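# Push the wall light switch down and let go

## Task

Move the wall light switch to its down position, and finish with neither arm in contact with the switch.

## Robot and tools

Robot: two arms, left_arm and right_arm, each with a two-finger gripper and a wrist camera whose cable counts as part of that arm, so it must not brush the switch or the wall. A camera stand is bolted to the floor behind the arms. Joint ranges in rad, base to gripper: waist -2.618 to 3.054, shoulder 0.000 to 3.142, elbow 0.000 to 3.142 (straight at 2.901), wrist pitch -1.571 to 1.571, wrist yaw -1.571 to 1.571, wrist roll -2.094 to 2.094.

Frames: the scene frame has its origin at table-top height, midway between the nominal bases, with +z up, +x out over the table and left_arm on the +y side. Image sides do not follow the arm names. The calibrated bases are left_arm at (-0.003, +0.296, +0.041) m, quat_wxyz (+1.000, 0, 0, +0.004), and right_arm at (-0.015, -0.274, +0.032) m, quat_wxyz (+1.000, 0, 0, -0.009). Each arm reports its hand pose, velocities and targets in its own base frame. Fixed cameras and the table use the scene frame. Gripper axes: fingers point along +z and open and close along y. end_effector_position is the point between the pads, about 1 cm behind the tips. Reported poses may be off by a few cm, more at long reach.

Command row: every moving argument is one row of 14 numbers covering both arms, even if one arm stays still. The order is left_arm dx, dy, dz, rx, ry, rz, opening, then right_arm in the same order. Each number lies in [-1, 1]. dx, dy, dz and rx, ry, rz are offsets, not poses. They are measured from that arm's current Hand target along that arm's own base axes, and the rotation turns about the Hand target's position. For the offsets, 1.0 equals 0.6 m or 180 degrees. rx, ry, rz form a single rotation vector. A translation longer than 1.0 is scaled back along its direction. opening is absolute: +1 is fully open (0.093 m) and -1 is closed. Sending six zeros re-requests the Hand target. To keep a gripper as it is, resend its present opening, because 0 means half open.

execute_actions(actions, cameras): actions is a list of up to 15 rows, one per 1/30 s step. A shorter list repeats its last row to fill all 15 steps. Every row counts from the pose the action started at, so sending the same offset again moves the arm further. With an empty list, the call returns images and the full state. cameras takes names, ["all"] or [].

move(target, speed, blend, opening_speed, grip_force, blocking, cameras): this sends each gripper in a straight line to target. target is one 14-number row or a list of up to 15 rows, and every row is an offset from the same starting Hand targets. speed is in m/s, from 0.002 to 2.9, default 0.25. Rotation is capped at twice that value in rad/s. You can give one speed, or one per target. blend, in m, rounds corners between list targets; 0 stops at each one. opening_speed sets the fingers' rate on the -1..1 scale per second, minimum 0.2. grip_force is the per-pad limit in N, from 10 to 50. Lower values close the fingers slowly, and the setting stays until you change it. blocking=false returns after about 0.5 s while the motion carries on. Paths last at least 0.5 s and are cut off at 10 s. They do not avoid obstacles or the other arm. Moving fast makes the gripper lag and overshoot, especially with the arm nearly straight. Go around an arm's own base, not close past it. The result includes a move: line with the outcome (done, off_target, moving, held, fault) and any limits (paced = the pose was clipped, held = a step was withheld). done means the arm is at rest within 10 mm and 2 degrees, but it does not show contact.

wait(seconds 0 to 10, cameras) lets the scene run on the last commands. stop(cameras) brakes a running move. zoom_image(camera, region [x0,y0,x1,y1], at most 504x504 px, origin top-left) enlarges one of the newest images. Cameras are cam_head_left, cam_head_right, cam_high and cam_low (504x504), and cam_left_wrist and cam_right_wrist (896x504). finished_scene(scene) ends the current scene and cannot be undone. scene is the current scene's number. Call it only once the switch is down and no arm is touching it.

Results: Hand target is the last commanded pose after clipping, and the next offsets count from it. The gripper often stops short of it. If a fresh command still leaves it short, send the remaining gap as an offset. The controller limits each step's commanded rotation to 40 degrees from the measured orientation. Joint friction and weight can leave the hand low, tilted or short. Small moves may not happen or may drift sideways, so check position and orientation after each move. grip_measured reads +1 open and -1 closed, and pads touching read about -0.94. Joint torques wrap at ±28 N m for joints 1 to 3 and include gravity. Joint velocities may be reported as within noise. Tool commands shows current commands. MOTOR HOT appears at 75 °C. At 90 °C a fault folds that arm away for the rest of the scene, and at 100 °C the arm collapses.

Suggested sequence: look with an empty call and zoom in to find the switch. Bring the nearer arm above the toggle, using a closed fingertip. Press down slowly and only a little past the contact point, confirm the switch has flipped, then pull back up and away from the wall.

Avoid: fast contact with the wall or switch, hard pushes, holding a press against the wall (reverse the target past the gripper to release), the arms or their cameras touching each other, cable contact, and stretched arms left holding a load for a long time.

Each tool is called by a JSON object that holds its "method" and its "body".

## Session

{"method": "execute_actions", "body": {"actions": []}}

{"method": "zoom_image", "body": {"camera": "cam_low", "region": [230, 140, 330, 240]}}

{"method": "zoom_image", "body": {"camera": "cam_high", "region": [100, 180, 250, 330]}}

{"method": "zoom_image", "body": {"camera": "cam_head_left", "region": [150, 50, 300, 200]}}

Scene clock: 0.00 s.
left_arm: end_effector_position=(+0.3862, +0.0368, +0.0870) grip_measured=+1.000 end_effector_quat_wxyz=(+0.561, -0.073, +0.822, +0.060) | right_arm: end_effector_position=(+0.3899, -0.0255, +0.0958) grip_measured=+1.000 end_effector_quat_wxyz=(+0.574, +0.077, +0.808, -0.106)
Joint positions: left_arm=[0.027 1.542 0.374 0.792 -0.157 -0.044 0.093] | right_arm=[0.077 1.562 0.387 0.83 0.334 0.031 0.093]
Joint velocities: within noise
Joint torques (N m): no reading
Motor temperatures (°C): left_arm=[25 35 36 32 23 26 23] | right_arm=[26 32 30 34 23 26 27]
Heat: left arm: 36 °C; right arm: 34 °C.
Hand target: left_arm +0.3917, +0.0370, +0.1006; +0.579, -0.075, +0.810, +0.059 | right_arm +0.3912, -0.0254, +0.0988; +0.577, +0.078, +0.806, -0.105
Tool commands: left_gripper/opening=+1.0 right_gripper/opening=+1.0

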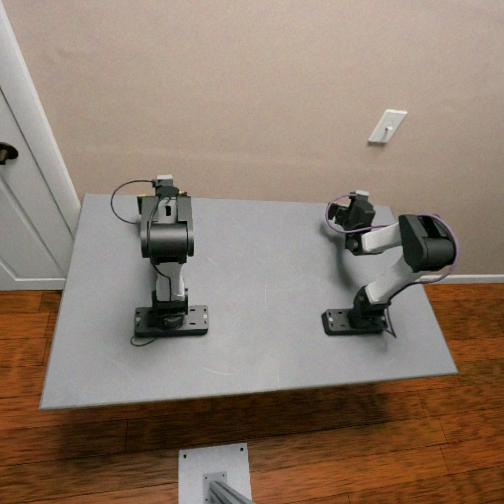

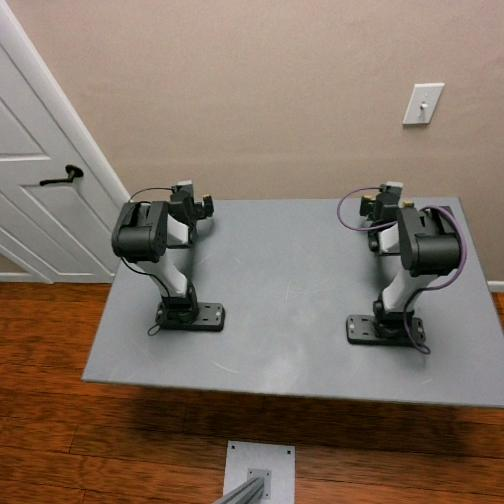

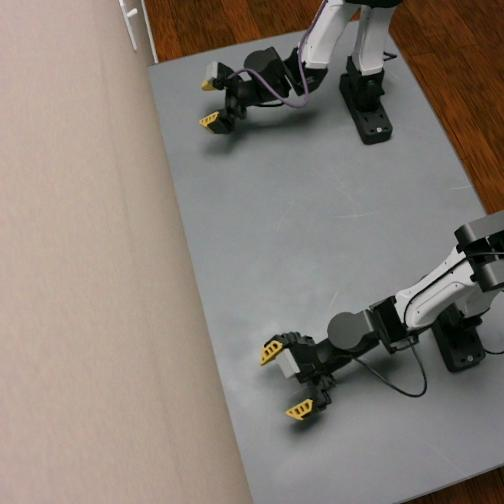

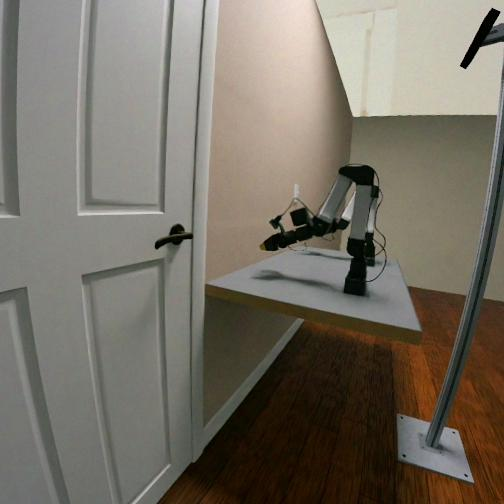

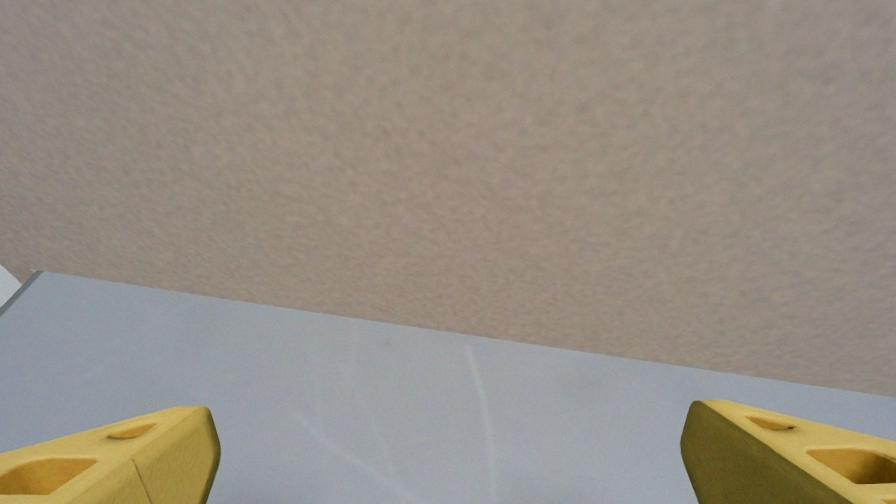

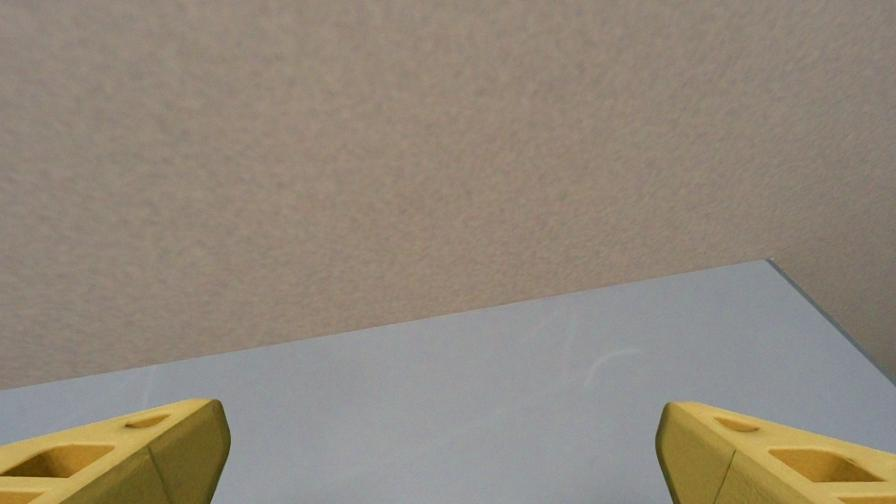

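Scaled by 5.040 from the camera's 504x504 image, which has a finer 720x720 frame.

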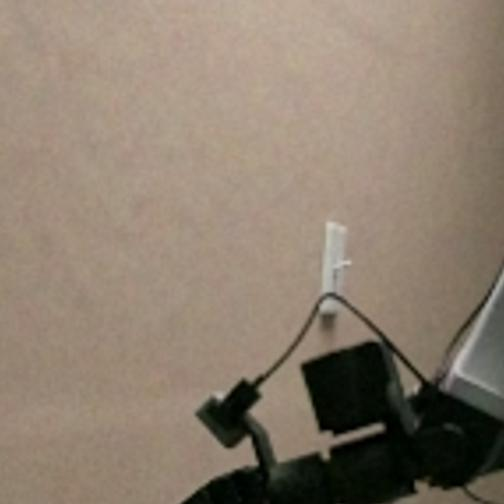

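Scaled by 3.360 from the camera's 504x504 image, which has a finer 720x720 frame.

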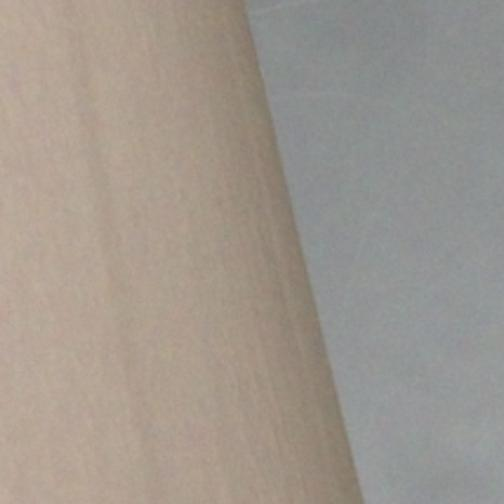

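Scaled by 3.360 from the camera's 504x504 image, which has a finer 720x720 frame.

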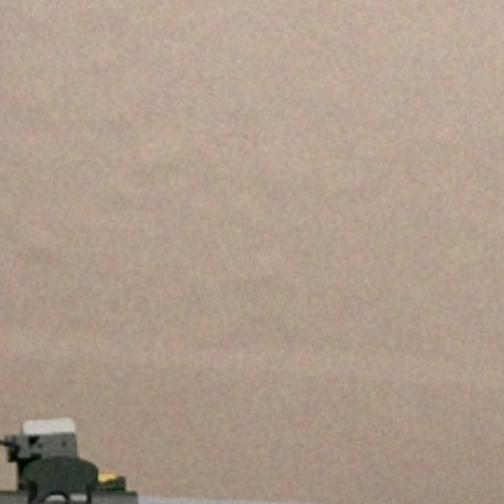

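{"method": "move", "body": {"target": [0,0,0,0,0,0,1,-0.085,-0.175,0.535,0.0208,-0.0375,0.0809,-1], "cameras": ["all"], "speed": 0.3}}

{"method": "zoom_image", "body": {"camera": "cam_low", "region": [260, 150, 360, 250]}}

{"method": "zoom_image", "body": {"camera": "cam_high", "region": [90, 0, 240, 150]}}

Scene clock: 27.17 s.
left_arm: end_effector_position=(+0.3862, +0.0368, +0.0870) grip_measured=+1.000 end_effector_quat_wxyz=(+0.561, -0.073, +0.822, +0.060) | right_arm: end_effector_position=(+0.3405, -0.1315, +0.4143) grip_measured=-0.974 end_effector_quat_wxyz=(+0.627, +0.008, +0.779, -0.002)
Joint positions: left_arm=[0.027 1.542 0.374 0.792 -0.157 -0.044 0.093] | right_arm=[-0.634 1.185 1.402 -0.479 -0.604 -0.144 0]
Joint torques (N m): left_arm=[0.17 -6.6 7.3 1.96 0.01 -0.15] | right_arm=[-0.73 -3.14 10.21 2.17 -0.32 -0.13]
Motor temperatures (°C): left_arm=[24 37 38 39 23 26 23] | right_arm=[26 33 32 39 23 26 27]
Heat: left arm: 39 °C; right arm: 39 °C.
Hand target: left_arm +0.3917, +0.0370, +0.1006; +0.579, -0.075, +0.810, +0.059 | right_arm +0.3403, -0.1304, +0.4198; +0.629, +0.000, +0.778, +0.000
Off the commanded pose: left_arm 0.015 m, 3 deg | right_arm 0.006 m, 1 deg.
move: off_target (left_arm)

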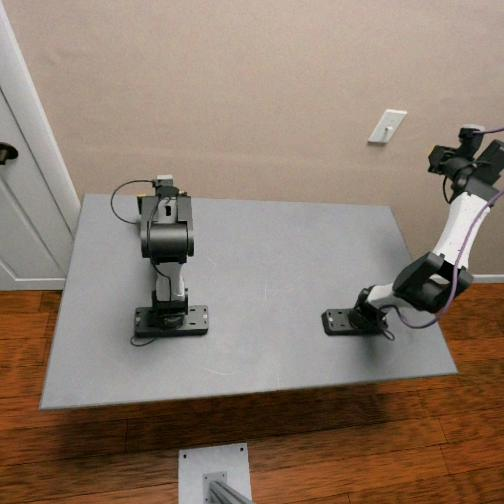

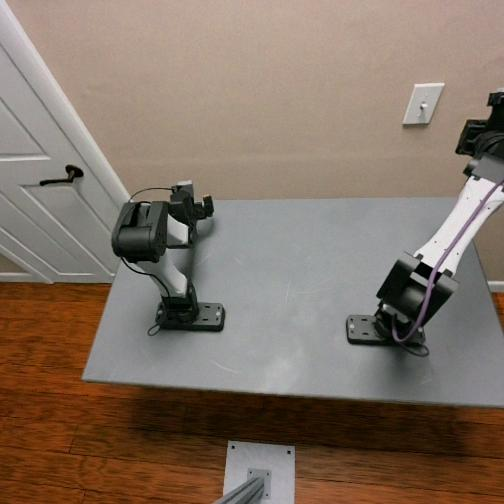

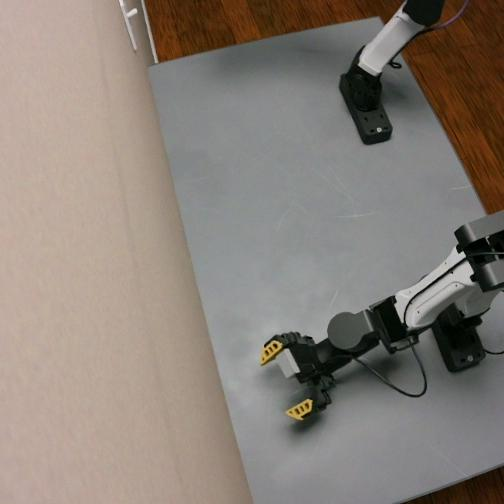

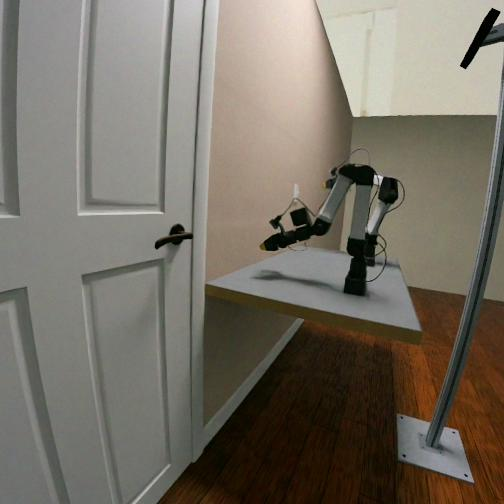

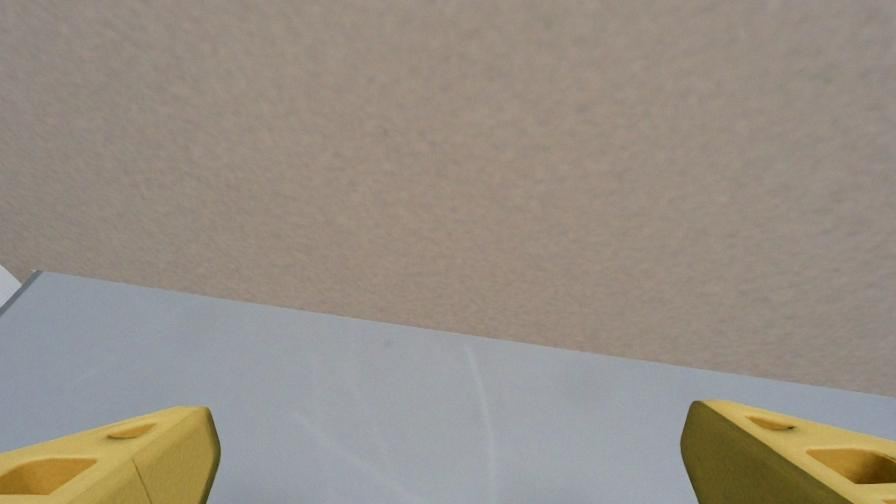

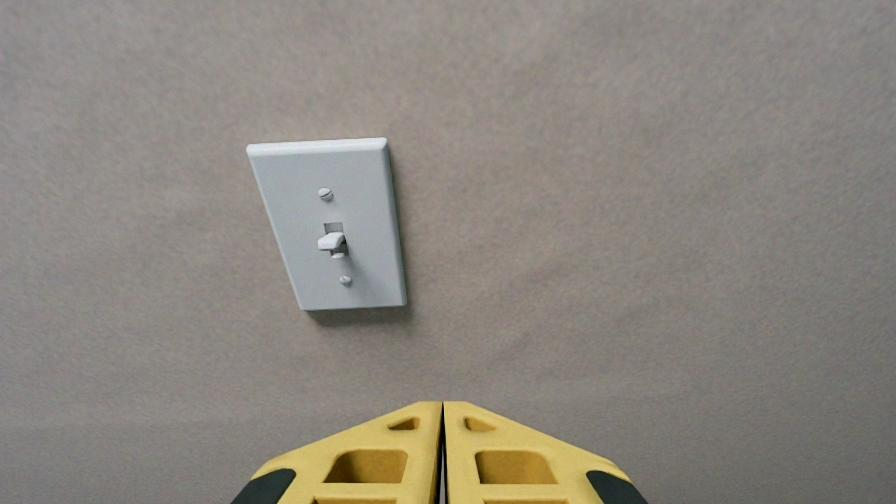

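Scaled by 5.040 from the camera's 504x504 image, which has a finer 720x720 frame.

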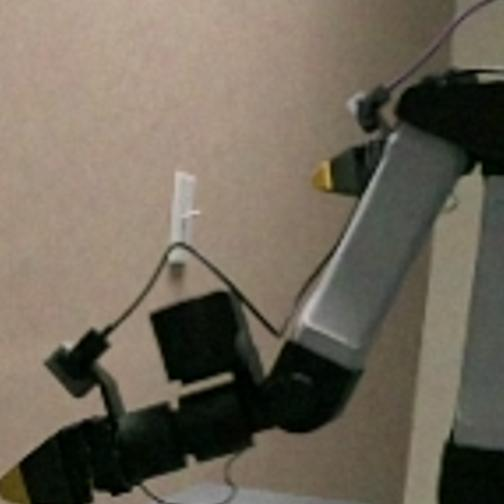

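Scaled by 3.360 from the camera's 504x504 image, which has a finer 720x720 frame.

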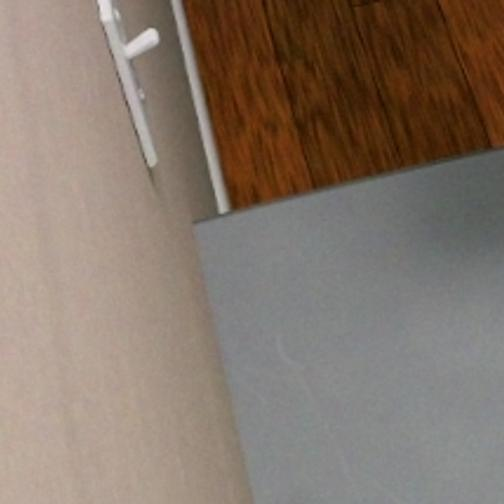

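{"method": "move", "body": {"target": [0,0,0,0,0,0,1,0.172,0.0975,-0.03,0,0,0.0167,-1], "cameras": ["cam_low","cam_right_wrist"], "speed": 0.25}}

{"method": "zoom_image", "body": {"camera": "cam_low", "region": [260, 150, 360, 250]}}

Scene clock: 54.73 s.
left_arm: end_effector_position=(+0.3862, +0.0368, +0.0870) grip_measured=+1.000 end_effector_quat_wxyz=(+0.561, -0.073, +0.822, +0.060) | right_arm: end_effector_position=(+0.4397, -0.0698, +0.3902) grip_measured=-0.974 end_effector_quat_wxyz=(+0.617, -0.024, +0.786, +0.023)
Joint positions: left_arm=[0.027 1.542 0.374 0.792 -0.157 -0.044 0.093] | right_arm=[-0.285 1.403 1.466 -0.319 -0.342 -0.08 0]
Joint torques (N m): left_arm=[0.08 -6.67 7.3 1.94 0.02 -0.16] | right_arm=[0.02 -5.37 10.84 2.58 0.13 0.05]
Heat: left arm: 40 °C; right arm: 42 °C.
Hand target: left_arm +0.3917, +0.0370, +0.1006; +0.579, -0.075, +0.810, +0.059 | right_arm +0.4435, -0.0718, +0.4018; +0.629, -0.021, +0.777, +0.017
Off the commanded pose: left_arm 0.015 m, 3 deg | right_arm 0.012 m, 2 deg.
move: off_target (left_arm, right_arm)
Images, in order (width x height): cam_low 504x504, cam_right_wrist 896x504.

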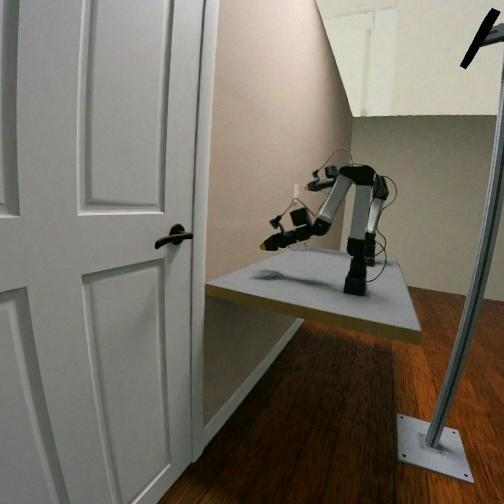

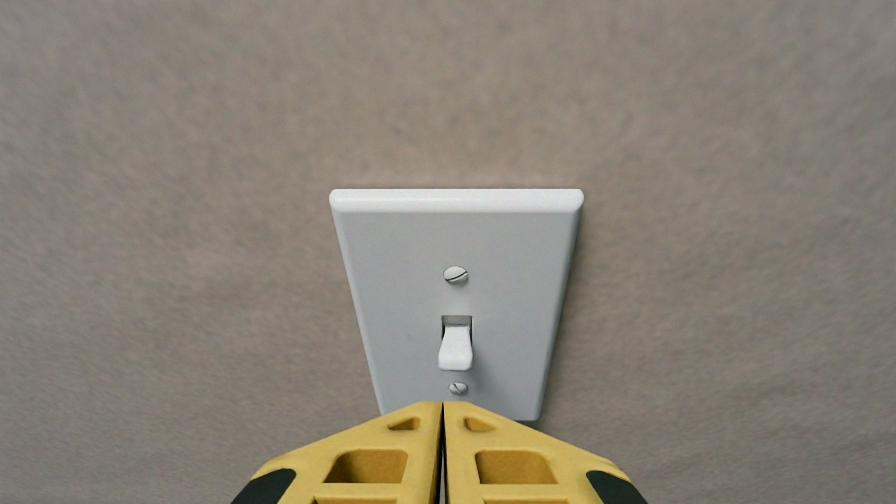

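Scaled by 5.040 from the camera's 504x504 image, which has a finer 720x720 frame.

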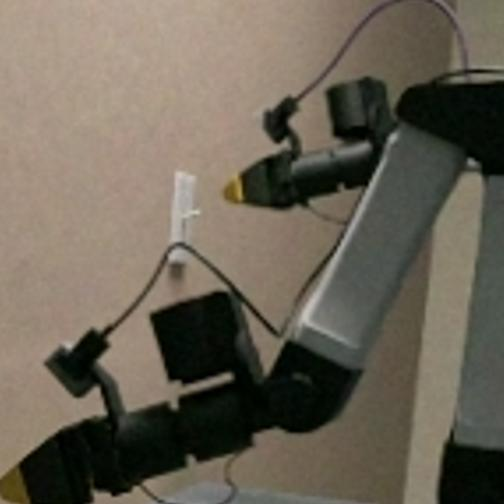

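{"method": "move", "body": {"target": [[0,0,0,0,0,0,1,0.078,-0.0067,0,0,0,0,-1],[0,0,0,0,0,0,1,0.078,-0.0067,-0.13,0,0,0,-1],[0,0,0,0,0,0,1,0.06,-0.0067,0.02,0,0,0,-1],[0,0,0,0,0,0,1,-0.02,-0.0067,0.02,0,0,0,-1]], "cameras": ["cam_low","cam_right_wrist"], "blend": [0, 0, 0.02, 0], "speed": [0.15, 0.1, 0.15, 0.2]}}

{"method": "zoom_image", "body": {"camera": "cam_low", "region": [260, 150, 360, 250]}}

{"method": "zoom_image", "body": {"camera": "cam_right_wrist", "region": [300, 100, 600, 500]}}

Scene clock: 88.07 s.
left_arm: end_effector_position=(+0.3862, +0.0368, +0.0870) grip_measured=+1.000 end_effector_quat_wxyz=(+0.561, -0.073, +0.822, +0.060) | right_arm: end_effector_position=(+0.4352, -0.0781, +0.4174) grip_measured=-0.974 end_effector_quat_wxyz=(+0.633, -0.015, +0.774, +0.012)
Joint positions: left_arm=[0.027 1.542 0.374 0.792 -0.157 -0.044 0.093] | right_arm=[-0.303 1.403 1.539 -0.346 -0.334 -0.07 0]
Joint torques (N m): left_arm=[0.09 -6.53 7.25 1.95 0.06 -0.17] | right_arm=[-0.66 -6.87 6.94 2.27 -0.25 -0.11]
Motor temperatures (°C): left_arm=[24 38 39 42 23 26 23] | right_arm=[26 33 36 44 23 26 27]
Heat: left arm: 42 °C; right arm: 44 °C.
Hand target: left_arm +0.3917, +0.0370, +0.1006; +0.579, -0.075, +0.810, +0.059 | right_arm +0.4314, -0.0759, +0.4141; +0.629, -0.021, +0.777, +0.016
Off the commanded pose: left_arm 0.015 m, 3 deg | right_arm 0.006 m, 1 deg.
move: off_target (left_arm)
Images, in order (width x height): cam_low 504x504, cam_right_wrist 896x504.

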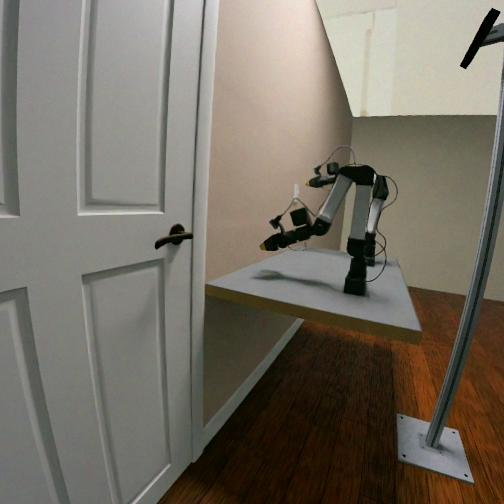

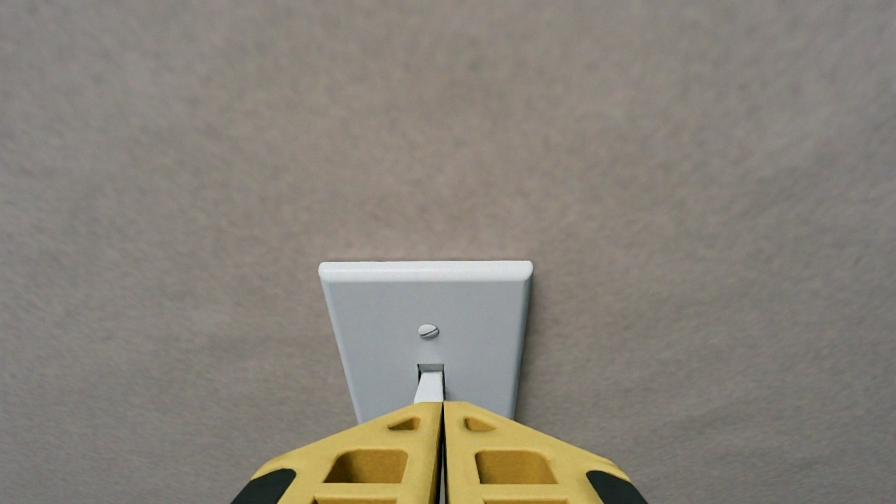

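Scaled by 5.040 from the camera's 504x504 image, which has a finer 720x720 frame.

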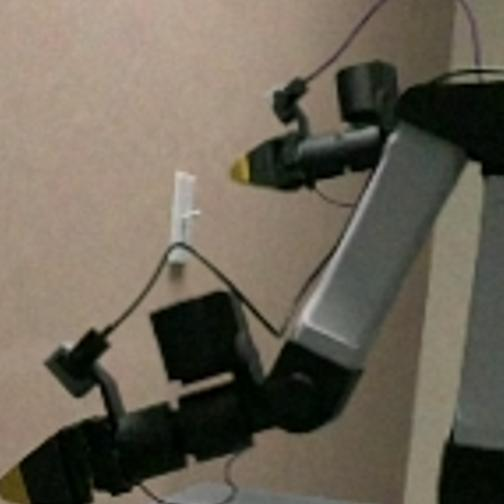

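Scaled by 1.260 from the camera's 896x504 image, which has a finer 1280x720 frame.

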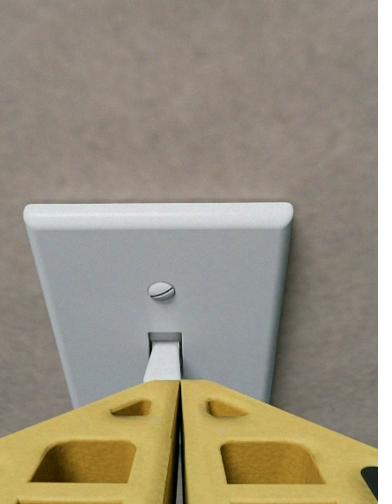

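{"method": "move", "body": {"target": [[0,0,0,0,0,0,1,0.02,0.008,-0.03,0,0,0,-1],[0,0,0,0,0,0,1,0.098,0.008,-0.03,0,0,0,-1]], "cameras": ["cam_low","cam_right_wrist"], "blend": [0.01, 0], "speed": [0.15, 0.15]}}

{"method": "zoom_image", "body": {"camera": "cam_low", "region": [260, 150, 360, 250]}}

Scene clock: 96.93 s.
left_arm: end_effector_position=(+0.3862, +0.0368, +0.0870) grip_measured=+1.000 end_effector_quat_wxyz=(+0.561, -0.073, +0.822, +0.060) | right_arm: end_effector_position=(+0.4860, -0.0702, +0.3854) grip_measured=-0.974 end_effector_quat_wxyz=(+0.618, -0.023, +0.786, +0.022)
Joint positions: left_arm=[0.027 1.542 0.374 0.792 -0.157 -0.044 0.093] | right_arm=[-0.246 1.561 1.586 -0.274 -0.302 -0.07 0]
Joint torques (N m): left_arm=[0.16 -6.67 7.27 1.93 0.05 -0.17] | right_arm=[0.2 -6.76 10.89 2.57 0.13 0.05]
Heat: left arm: 42 °C; right arm: 45 °C.
Hand target: left_arm +0.3917, +0.0370, +0.1006; +0.579, -0.075, +0.810, +0.059 | right_arm +0.4903, -0.0710, +0.3958; +0.629, -0.021, +0.777, +0.017
Off the commanded pose: left_arm 0.015 m, 3 deg | right_arm 0.012 m, 2 deg.
move: off_target (left_arm, right_arm)
Images, in order (width x height): cam_low 504x504, cam_right_wrist 896x504.

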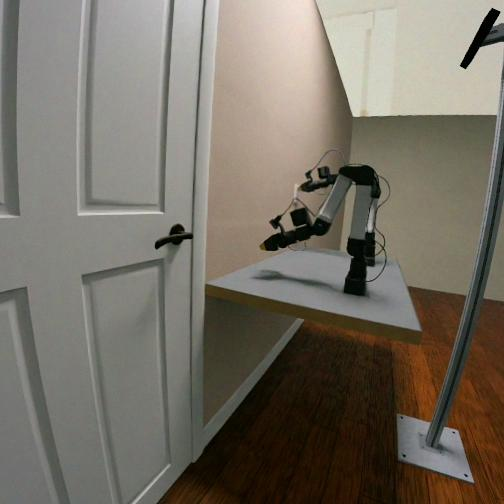

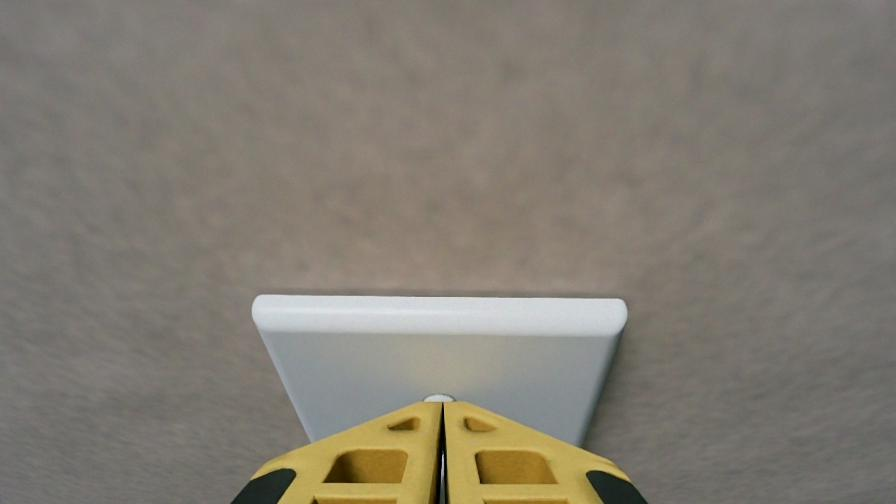

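Scaled by 5.040 from the camera's 504x504 image, which has a finer 720x720 frame.

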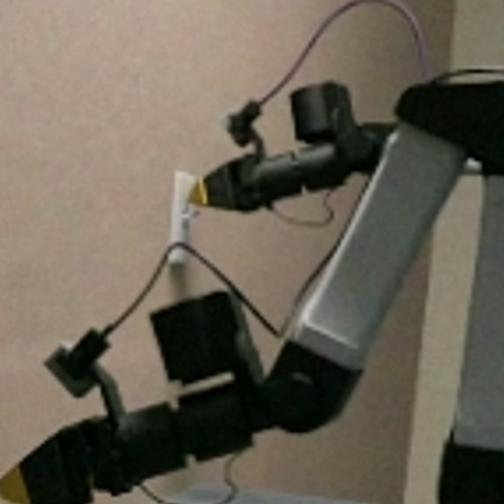

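{"method": "move", "body": {"target": [0,0,0,0,0,0,1,0.005,-0.002,-0.1,0,0,0,-1], "cameras": ["cam_low","cam_right_wrist"], "speed": 0.1}}

{"method": "zoom_image", "body": {"camera": "cam_low", "region": [260, 150, 360, 250]}}

Scene clock: 104.13 s.
left_arm: end_effector_position=(+0.3862, +0.0368, +0.0870) grip_measured=+1.000 end_effector_quat_wxyz=(+0.561, -0.073, +0.822, +0.060) | right_arm: end_effector_position=(+0.4880, -0.0717, +0.3779) grip_measured=-0.974 end_effector_quat_wxyz=(+0.671, -0.034, +0.740, +0.006)
Joint positions: left_arm=[0.027 1.542 0.374 0.792 -0.157 -0.044 0.093] | right_arm=[-0.247 1.518 1.377 0.038 -0.299 -0.068 0]
Joint torques (N m): left_arm=[0.18 -6.56 7.27 1.93 0.04 -0.17] | right_arm=[0.17 -5.24 5.38 1.81 0.14 0.02]
Heat: left arm: 42 °C; right arm: 45 °C.
Hand target: left_arm +0.3917, +0.0370, +0.1006; +0.579, -0.075, +0.810, +0.059 | right_arm +0.4932, -0.0723, +0.3359; +0.629, -0.021, +0.777, +0.016
Off the commanded pose: left_arm 0.015 m, 3 deg | right_arm 0.042 m, 7 deg.
move: off_target (left_arm, right_arm)
Images, in order (width x height): cam_low 504x504, cam_right_wrist 896x504.

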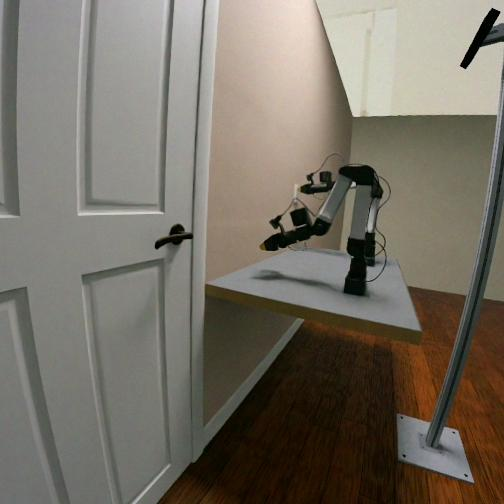

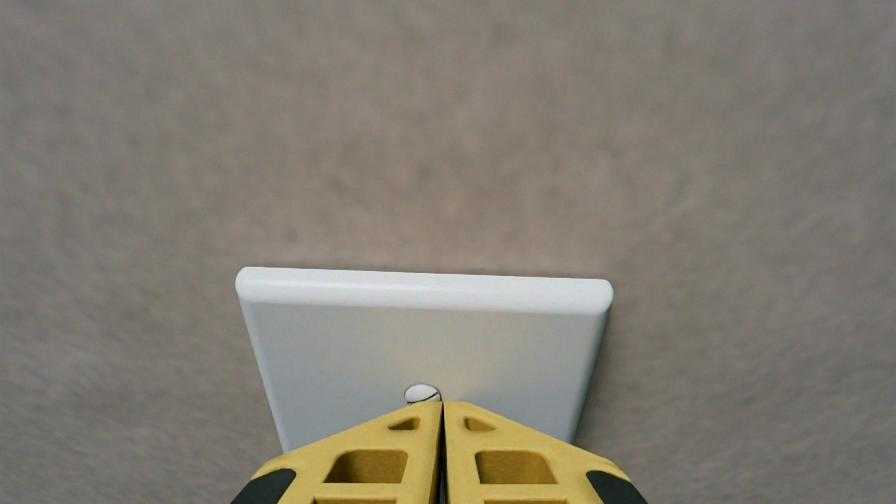

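Scaled by 5.040 from the camera's 504x504 image, which has a finer 720x720 frame.

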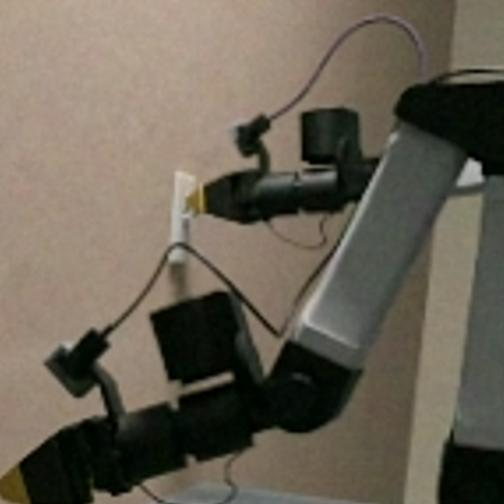

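{"method": "move", "body": {"target": [0,0,0,0,0,0,1,0.003,0.006,-0.06,0,0.02,0,-1], "cameras": ["cam_low","cam_right_wrist"], "speed": 0.1}}

{"method": "zoom_image", "body": {"camera": "cam_low", "region": [260, 150, 360, 250]}}

Scene clock: 112.03 s.
left_arm: end_effector_position=(+0.3862, +0.0368, +0.0870) grip_measured=+1.000 end_effector_quat_wxyz=(+0.561, -0.073, +0.822, +0.060) | right_arm: end_effector_position=(+0.4871, -0.0712, +0.3771) grip_measured=-0.974 end_effector_quat_wxyz=(+0.689, -0.037, +0.724, -0.002)
Joint positions: left_arm=[0.027 1.542 0.374 0.792 -0.157 -0.044 0.093] | right_arm=[-0.244 1.506 1.316 0.138 -0.291 -0.068 0]
Joint torques (N m): left_arm=[0.16 -6.64 7.31 1.95 0.04 -0.17] | right_arm=[1.06 -3.85 4.11 0.99 0.24 -0.11]
Heat: left arm: 42 °C; right arm: 43 °C.
Hand target: left_arm +0.3917, +0.0370, +0.1006; +0.579, -0.075, +0.810, +0.059 | right_arm +0.4950, -0.0686, +0.2999; +0.604, -0.020, +0.797, +0.017
Off the commanded pose: left_arm 0.015 m, 3 deg | right_arm 0.078 m, 13 deg.
move: off_target (left_arm, right_arm)
Images, in order (width x height): cam_low 504x504, cam_right_wrist 896x504.

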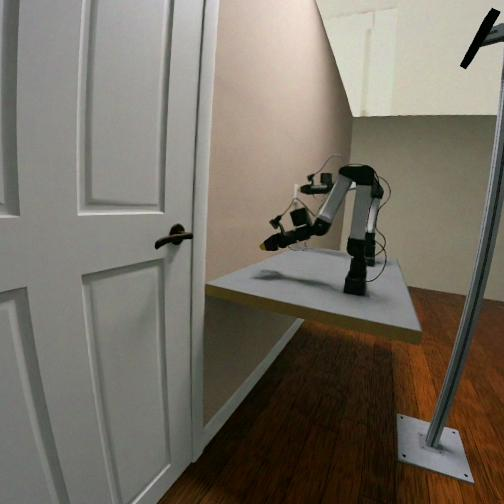

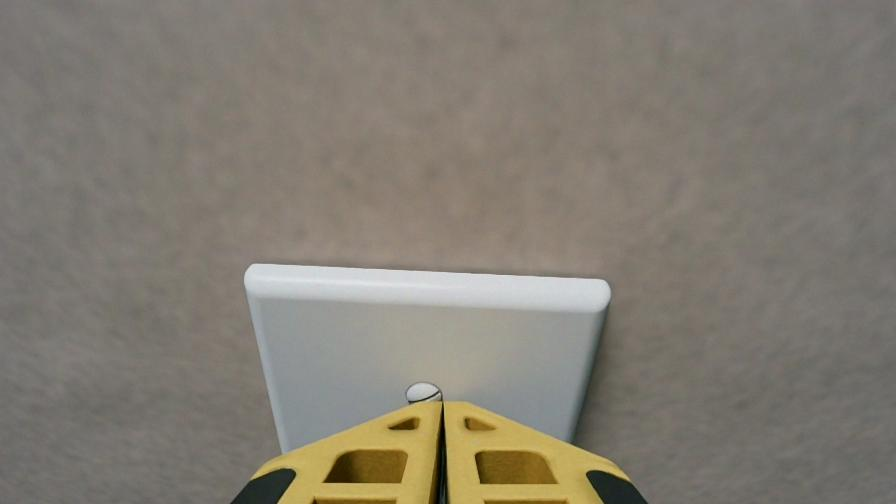

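Scaled by 5.040 from the camera's 504x504 image, which has a finer 720x720 frame.

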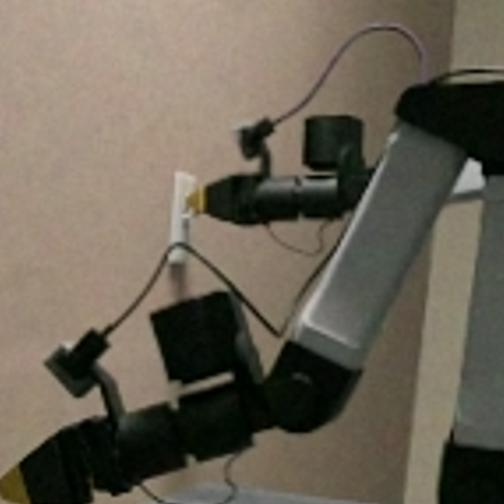

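{"method": "move", "body": {"target": [[0,0,0,0,0,0,1,-0.012,-0.004,0.167,0,-0.17,0,-1],[0,0,0,0,0,0,1,-0.012,-0.004,0,0,-0.17,0,-1]], "cameras": ["cam_low","cam_right_wrist"], "speed": [0.15,0.1]}}

{"method": "zoom_image", "body": {"camera": "cam_low", "region": [260, 150, 360, 250]}}

Scene clock: 137.63 s.
left_arm: end_effector_position=(+0.3862, +0.0368, +0.0870) grip_measured=+1.000 end_effector_quat_wxyz=(+0.561, -0.073, +0.822, +0.060) | right_arm: end_effector_position=(+0.4854, -0.0701, +0.3028) grip_measured=-0.974 end_effector_quat_wxyz=(+0.796, -0.029, +0.605, +0.009)
Joint positions: left_arm=[0.027 1.542 0.374 0.792 -0.157 -0.044 0.093] | right_arm=[-0.242 1.688 0.868 1.102 -0.29 0.047 0]
Joint torques (N m): left_arm=[0.03 -6.61 7.31 1.95 0.02 -0.13] | right_arm=[-0.18 -7.38 7.97 2.12 0.17 0.03]
Motor temperatures (°C): left_arm=[24 38 39 43 23 26 23] | right_arm=[25 34 35 39 23 26 27]
Heat: left arm: 43 °C; right arm: 39 °C.
Hand target: left_arm +0.3917, +0.0370, +0.1006; +0.579, -0.075, +0.810, +0.059 | right_arm +0.4878, -0.0709, +0.2999; +0.793, -0.024, +0.609, +0.011
Off the commanded pose: left_arm 0.015 m, 3 deg | right_arm 0.004 m, 1 deg.
move: off_target (left_arm)
Images, in order (width x height): cam_low 504x504, cam_right_wrist 896x504.

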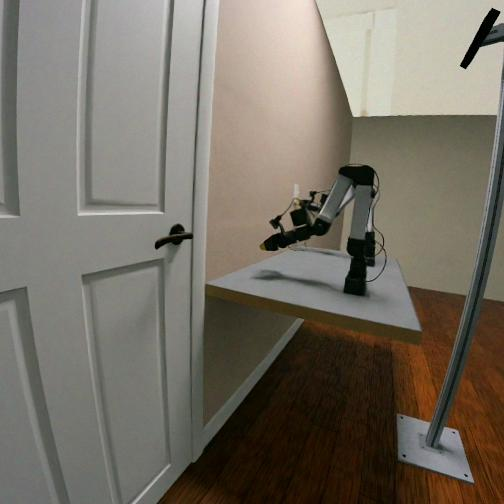

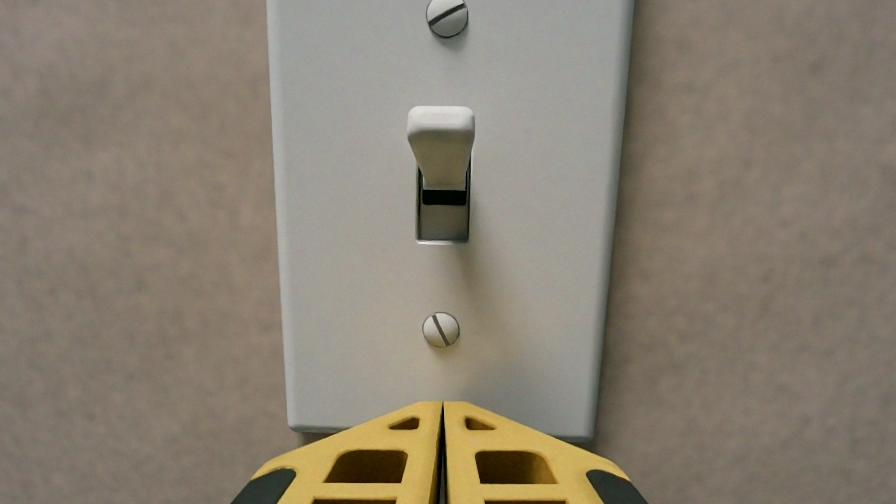

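Scaled by 5.040 from the camera's 504x504 image, which has a finer 720x720 frame.

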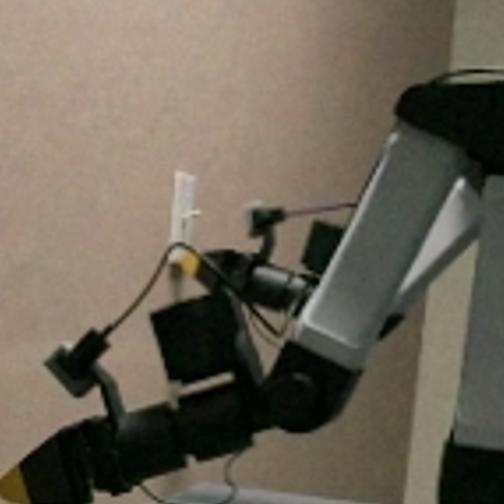

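{"method": "move", "body": {"target": [[0,0,0,0,0,0,1,-0.1,-0.002,0,0,0,0,-0.2],[0,0,0,0,0,0,1,-0.1,-0.002,0.125,0,0.083,0,-0.2]], "cameras": ["cam_low","cam_right_wrist"], "speed": [0.2,0.2], "blend": [0.01,0]}}

{"method": "zoom_image", "body": {"camera": "cam_low", "region": [260, 150, 360, 250]}}

Scene clock: 161.87 s.
left_arm: end_effector_position=(+0.3862, +0.0368, +0.0870) grip_measured=+1.000 end_effector_quat_wxyz=(+0.561, -0.073, +0.822, +0.060) | right_arm: end_effector_position=(+0.4295, -0.0726, +0.3604) grip_measured=-0.202 end_effector_quat_wxyz=(+0.698, -0.014, +0.715, +0.017)
Joint positions: left_arm=[0.027 1.542 0.374 0.792 -0.157 -0.044 0.093] | right_arm=[-0.297 1.291 1.047 0.218 -0.34 -0.003 0.035]
Joint torques (N m): left_arm=[0.13 -6.58 7.25 1.97 0.04 -0.17] | right_arm=[-0.73 -5.93 11.54 2.3 -0.15 -0.09]
Heat: left arm: 44 °C; right arm: 40 °C.
Hand target: left_arm +0.3917, +0.0370, +0.1006; +0.579, -0.075, +0.810, +0.059 | right_arm +0.4278, -0.0722, +0.3748; +0.707, -0.022, +0.707, +0.014
Off the commanded pose: left_arm 0.015 m, 3 deg | right_arm 0.015 m, 2 deg.
move: off_target (left_arm, right_arm)
Images, in order (width x height): cam_low 504x504, cam_right_wrist 896x504.

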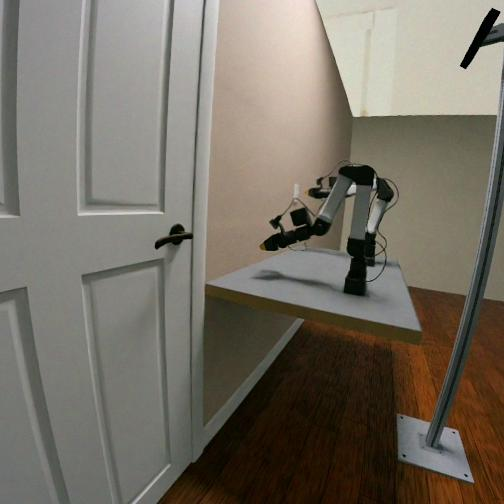

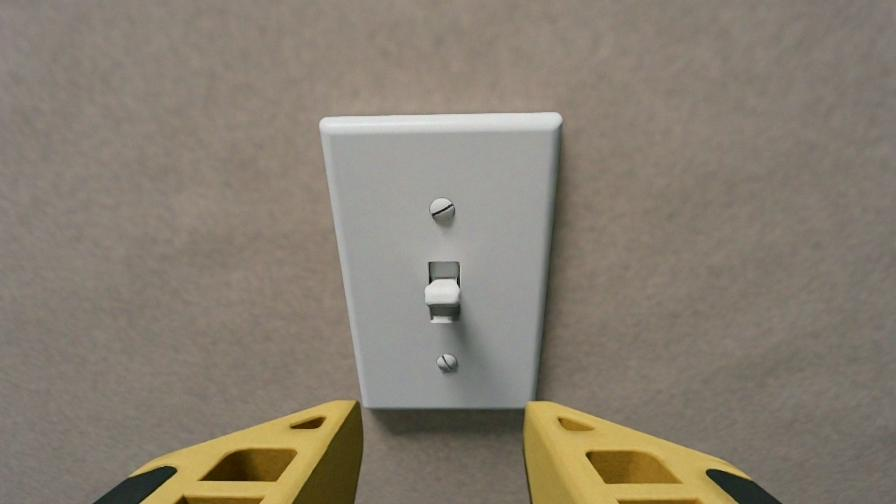

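Scaled by 5.040 from the camera's 504x504 image, which has a finer 720x720 frame.

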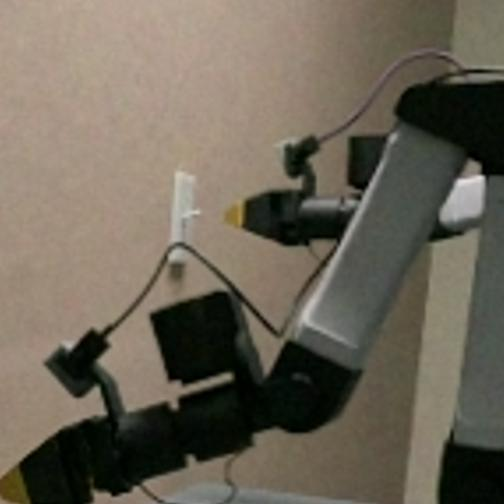

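{"method": "move", "body": {"target": [[0,0,0,0,0,0,1,0.104,0,0.004,0,0,0,-0.2],[0,0,0,0,0,0,1,0.104,0,0.004,0,0,0,-0.95],[0,0,0,0,0,0,1,0.104,0,-0.08,0,0,0,-0.95]], "cameras": ["cam_low","cam_right_wrist"], "speed": [0.12,0.1,0.06], "opening_speed": 1.0}}

{"method": "zoom_image", "body": {"camera": "cam_low", "region": [260, 150, 360, 250]}}

Scene clock: 184.97 s.
left_arm: end_effector_position=(+0.3862, +0.0368, +0.0870) grip_measured=+1.000 end_effector_quat_wxyz=(+0.561, -0.073, +0.822, +0.060) | right_arm: end_effector_position=(+0.4870, -0.0688, +0.3482) grip_measured=-0.880 end_effector_quat_wxyz=(+0.726, -0.024, +0.687, +0.015)
Joint positions: left_arm=[0.027 1.542 0.374 0.792 -0.157 -0.044 0.093] | right_arm=[-0.24 1.518 1.108 0.468 -0.295 0.003 0.003]
Joint velocities: left_arm=[within noise] | right_arm=[-0.027 0.007 0.012 -0.007 0.037 -0.037 -0.004]
Joint torques (N m): left_arm=[0.21 -6.54 7.19 1.92 0.05 -0.14] | right_arm=[-0.81 -5.97 6.98 2.16 -0.03 -0.24]
Heat: left arm: 44 °C; right arm: 42 °C.
Hand target: left_arm +0.3917, +0.0370, +0.1006; +0.579, -0.075, +0.810, +0.059 | right_arm +0.4903, -0.0721, +0.3269; +0.707, -0.022, +0.707, +0.014
Off the commanded pose: left_arm 0.015 m, 3 deg | right_arm 0.022 m, 3 deg.
move: off_target (left_arm, right_arm); target 2's new opening was sent with right_arm's hand 0.012 m and 2 deg from that target
Images, in order (width x height): cam_low 504x504, cam_right_wrist 896x504.

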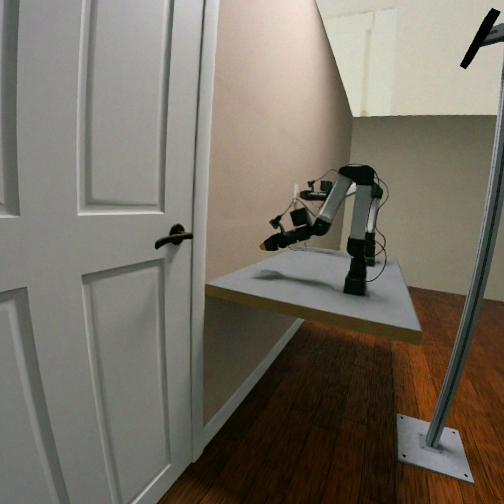

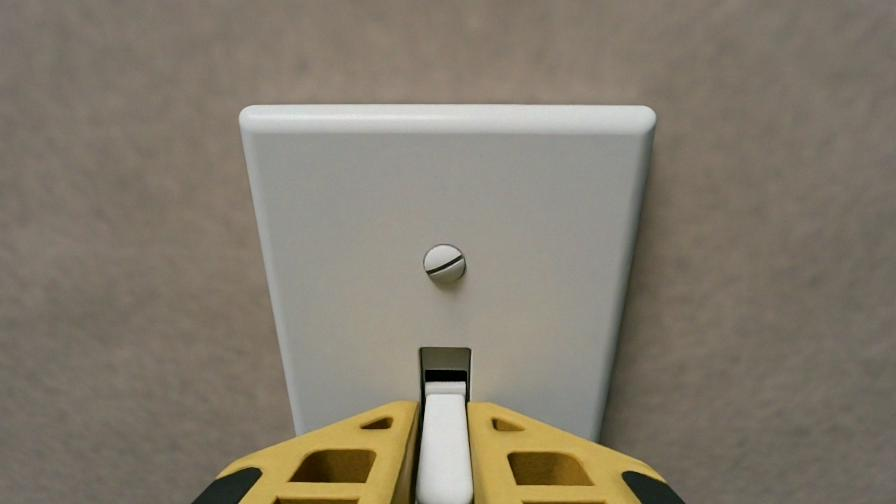

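Scaled by 5.040 from the camera's 504x504 image, which has a finer 720x720 frame.

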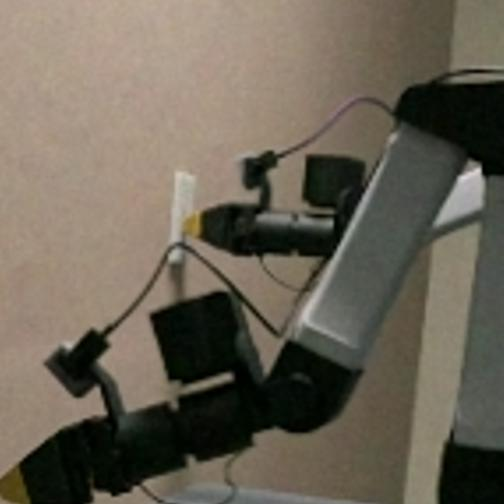

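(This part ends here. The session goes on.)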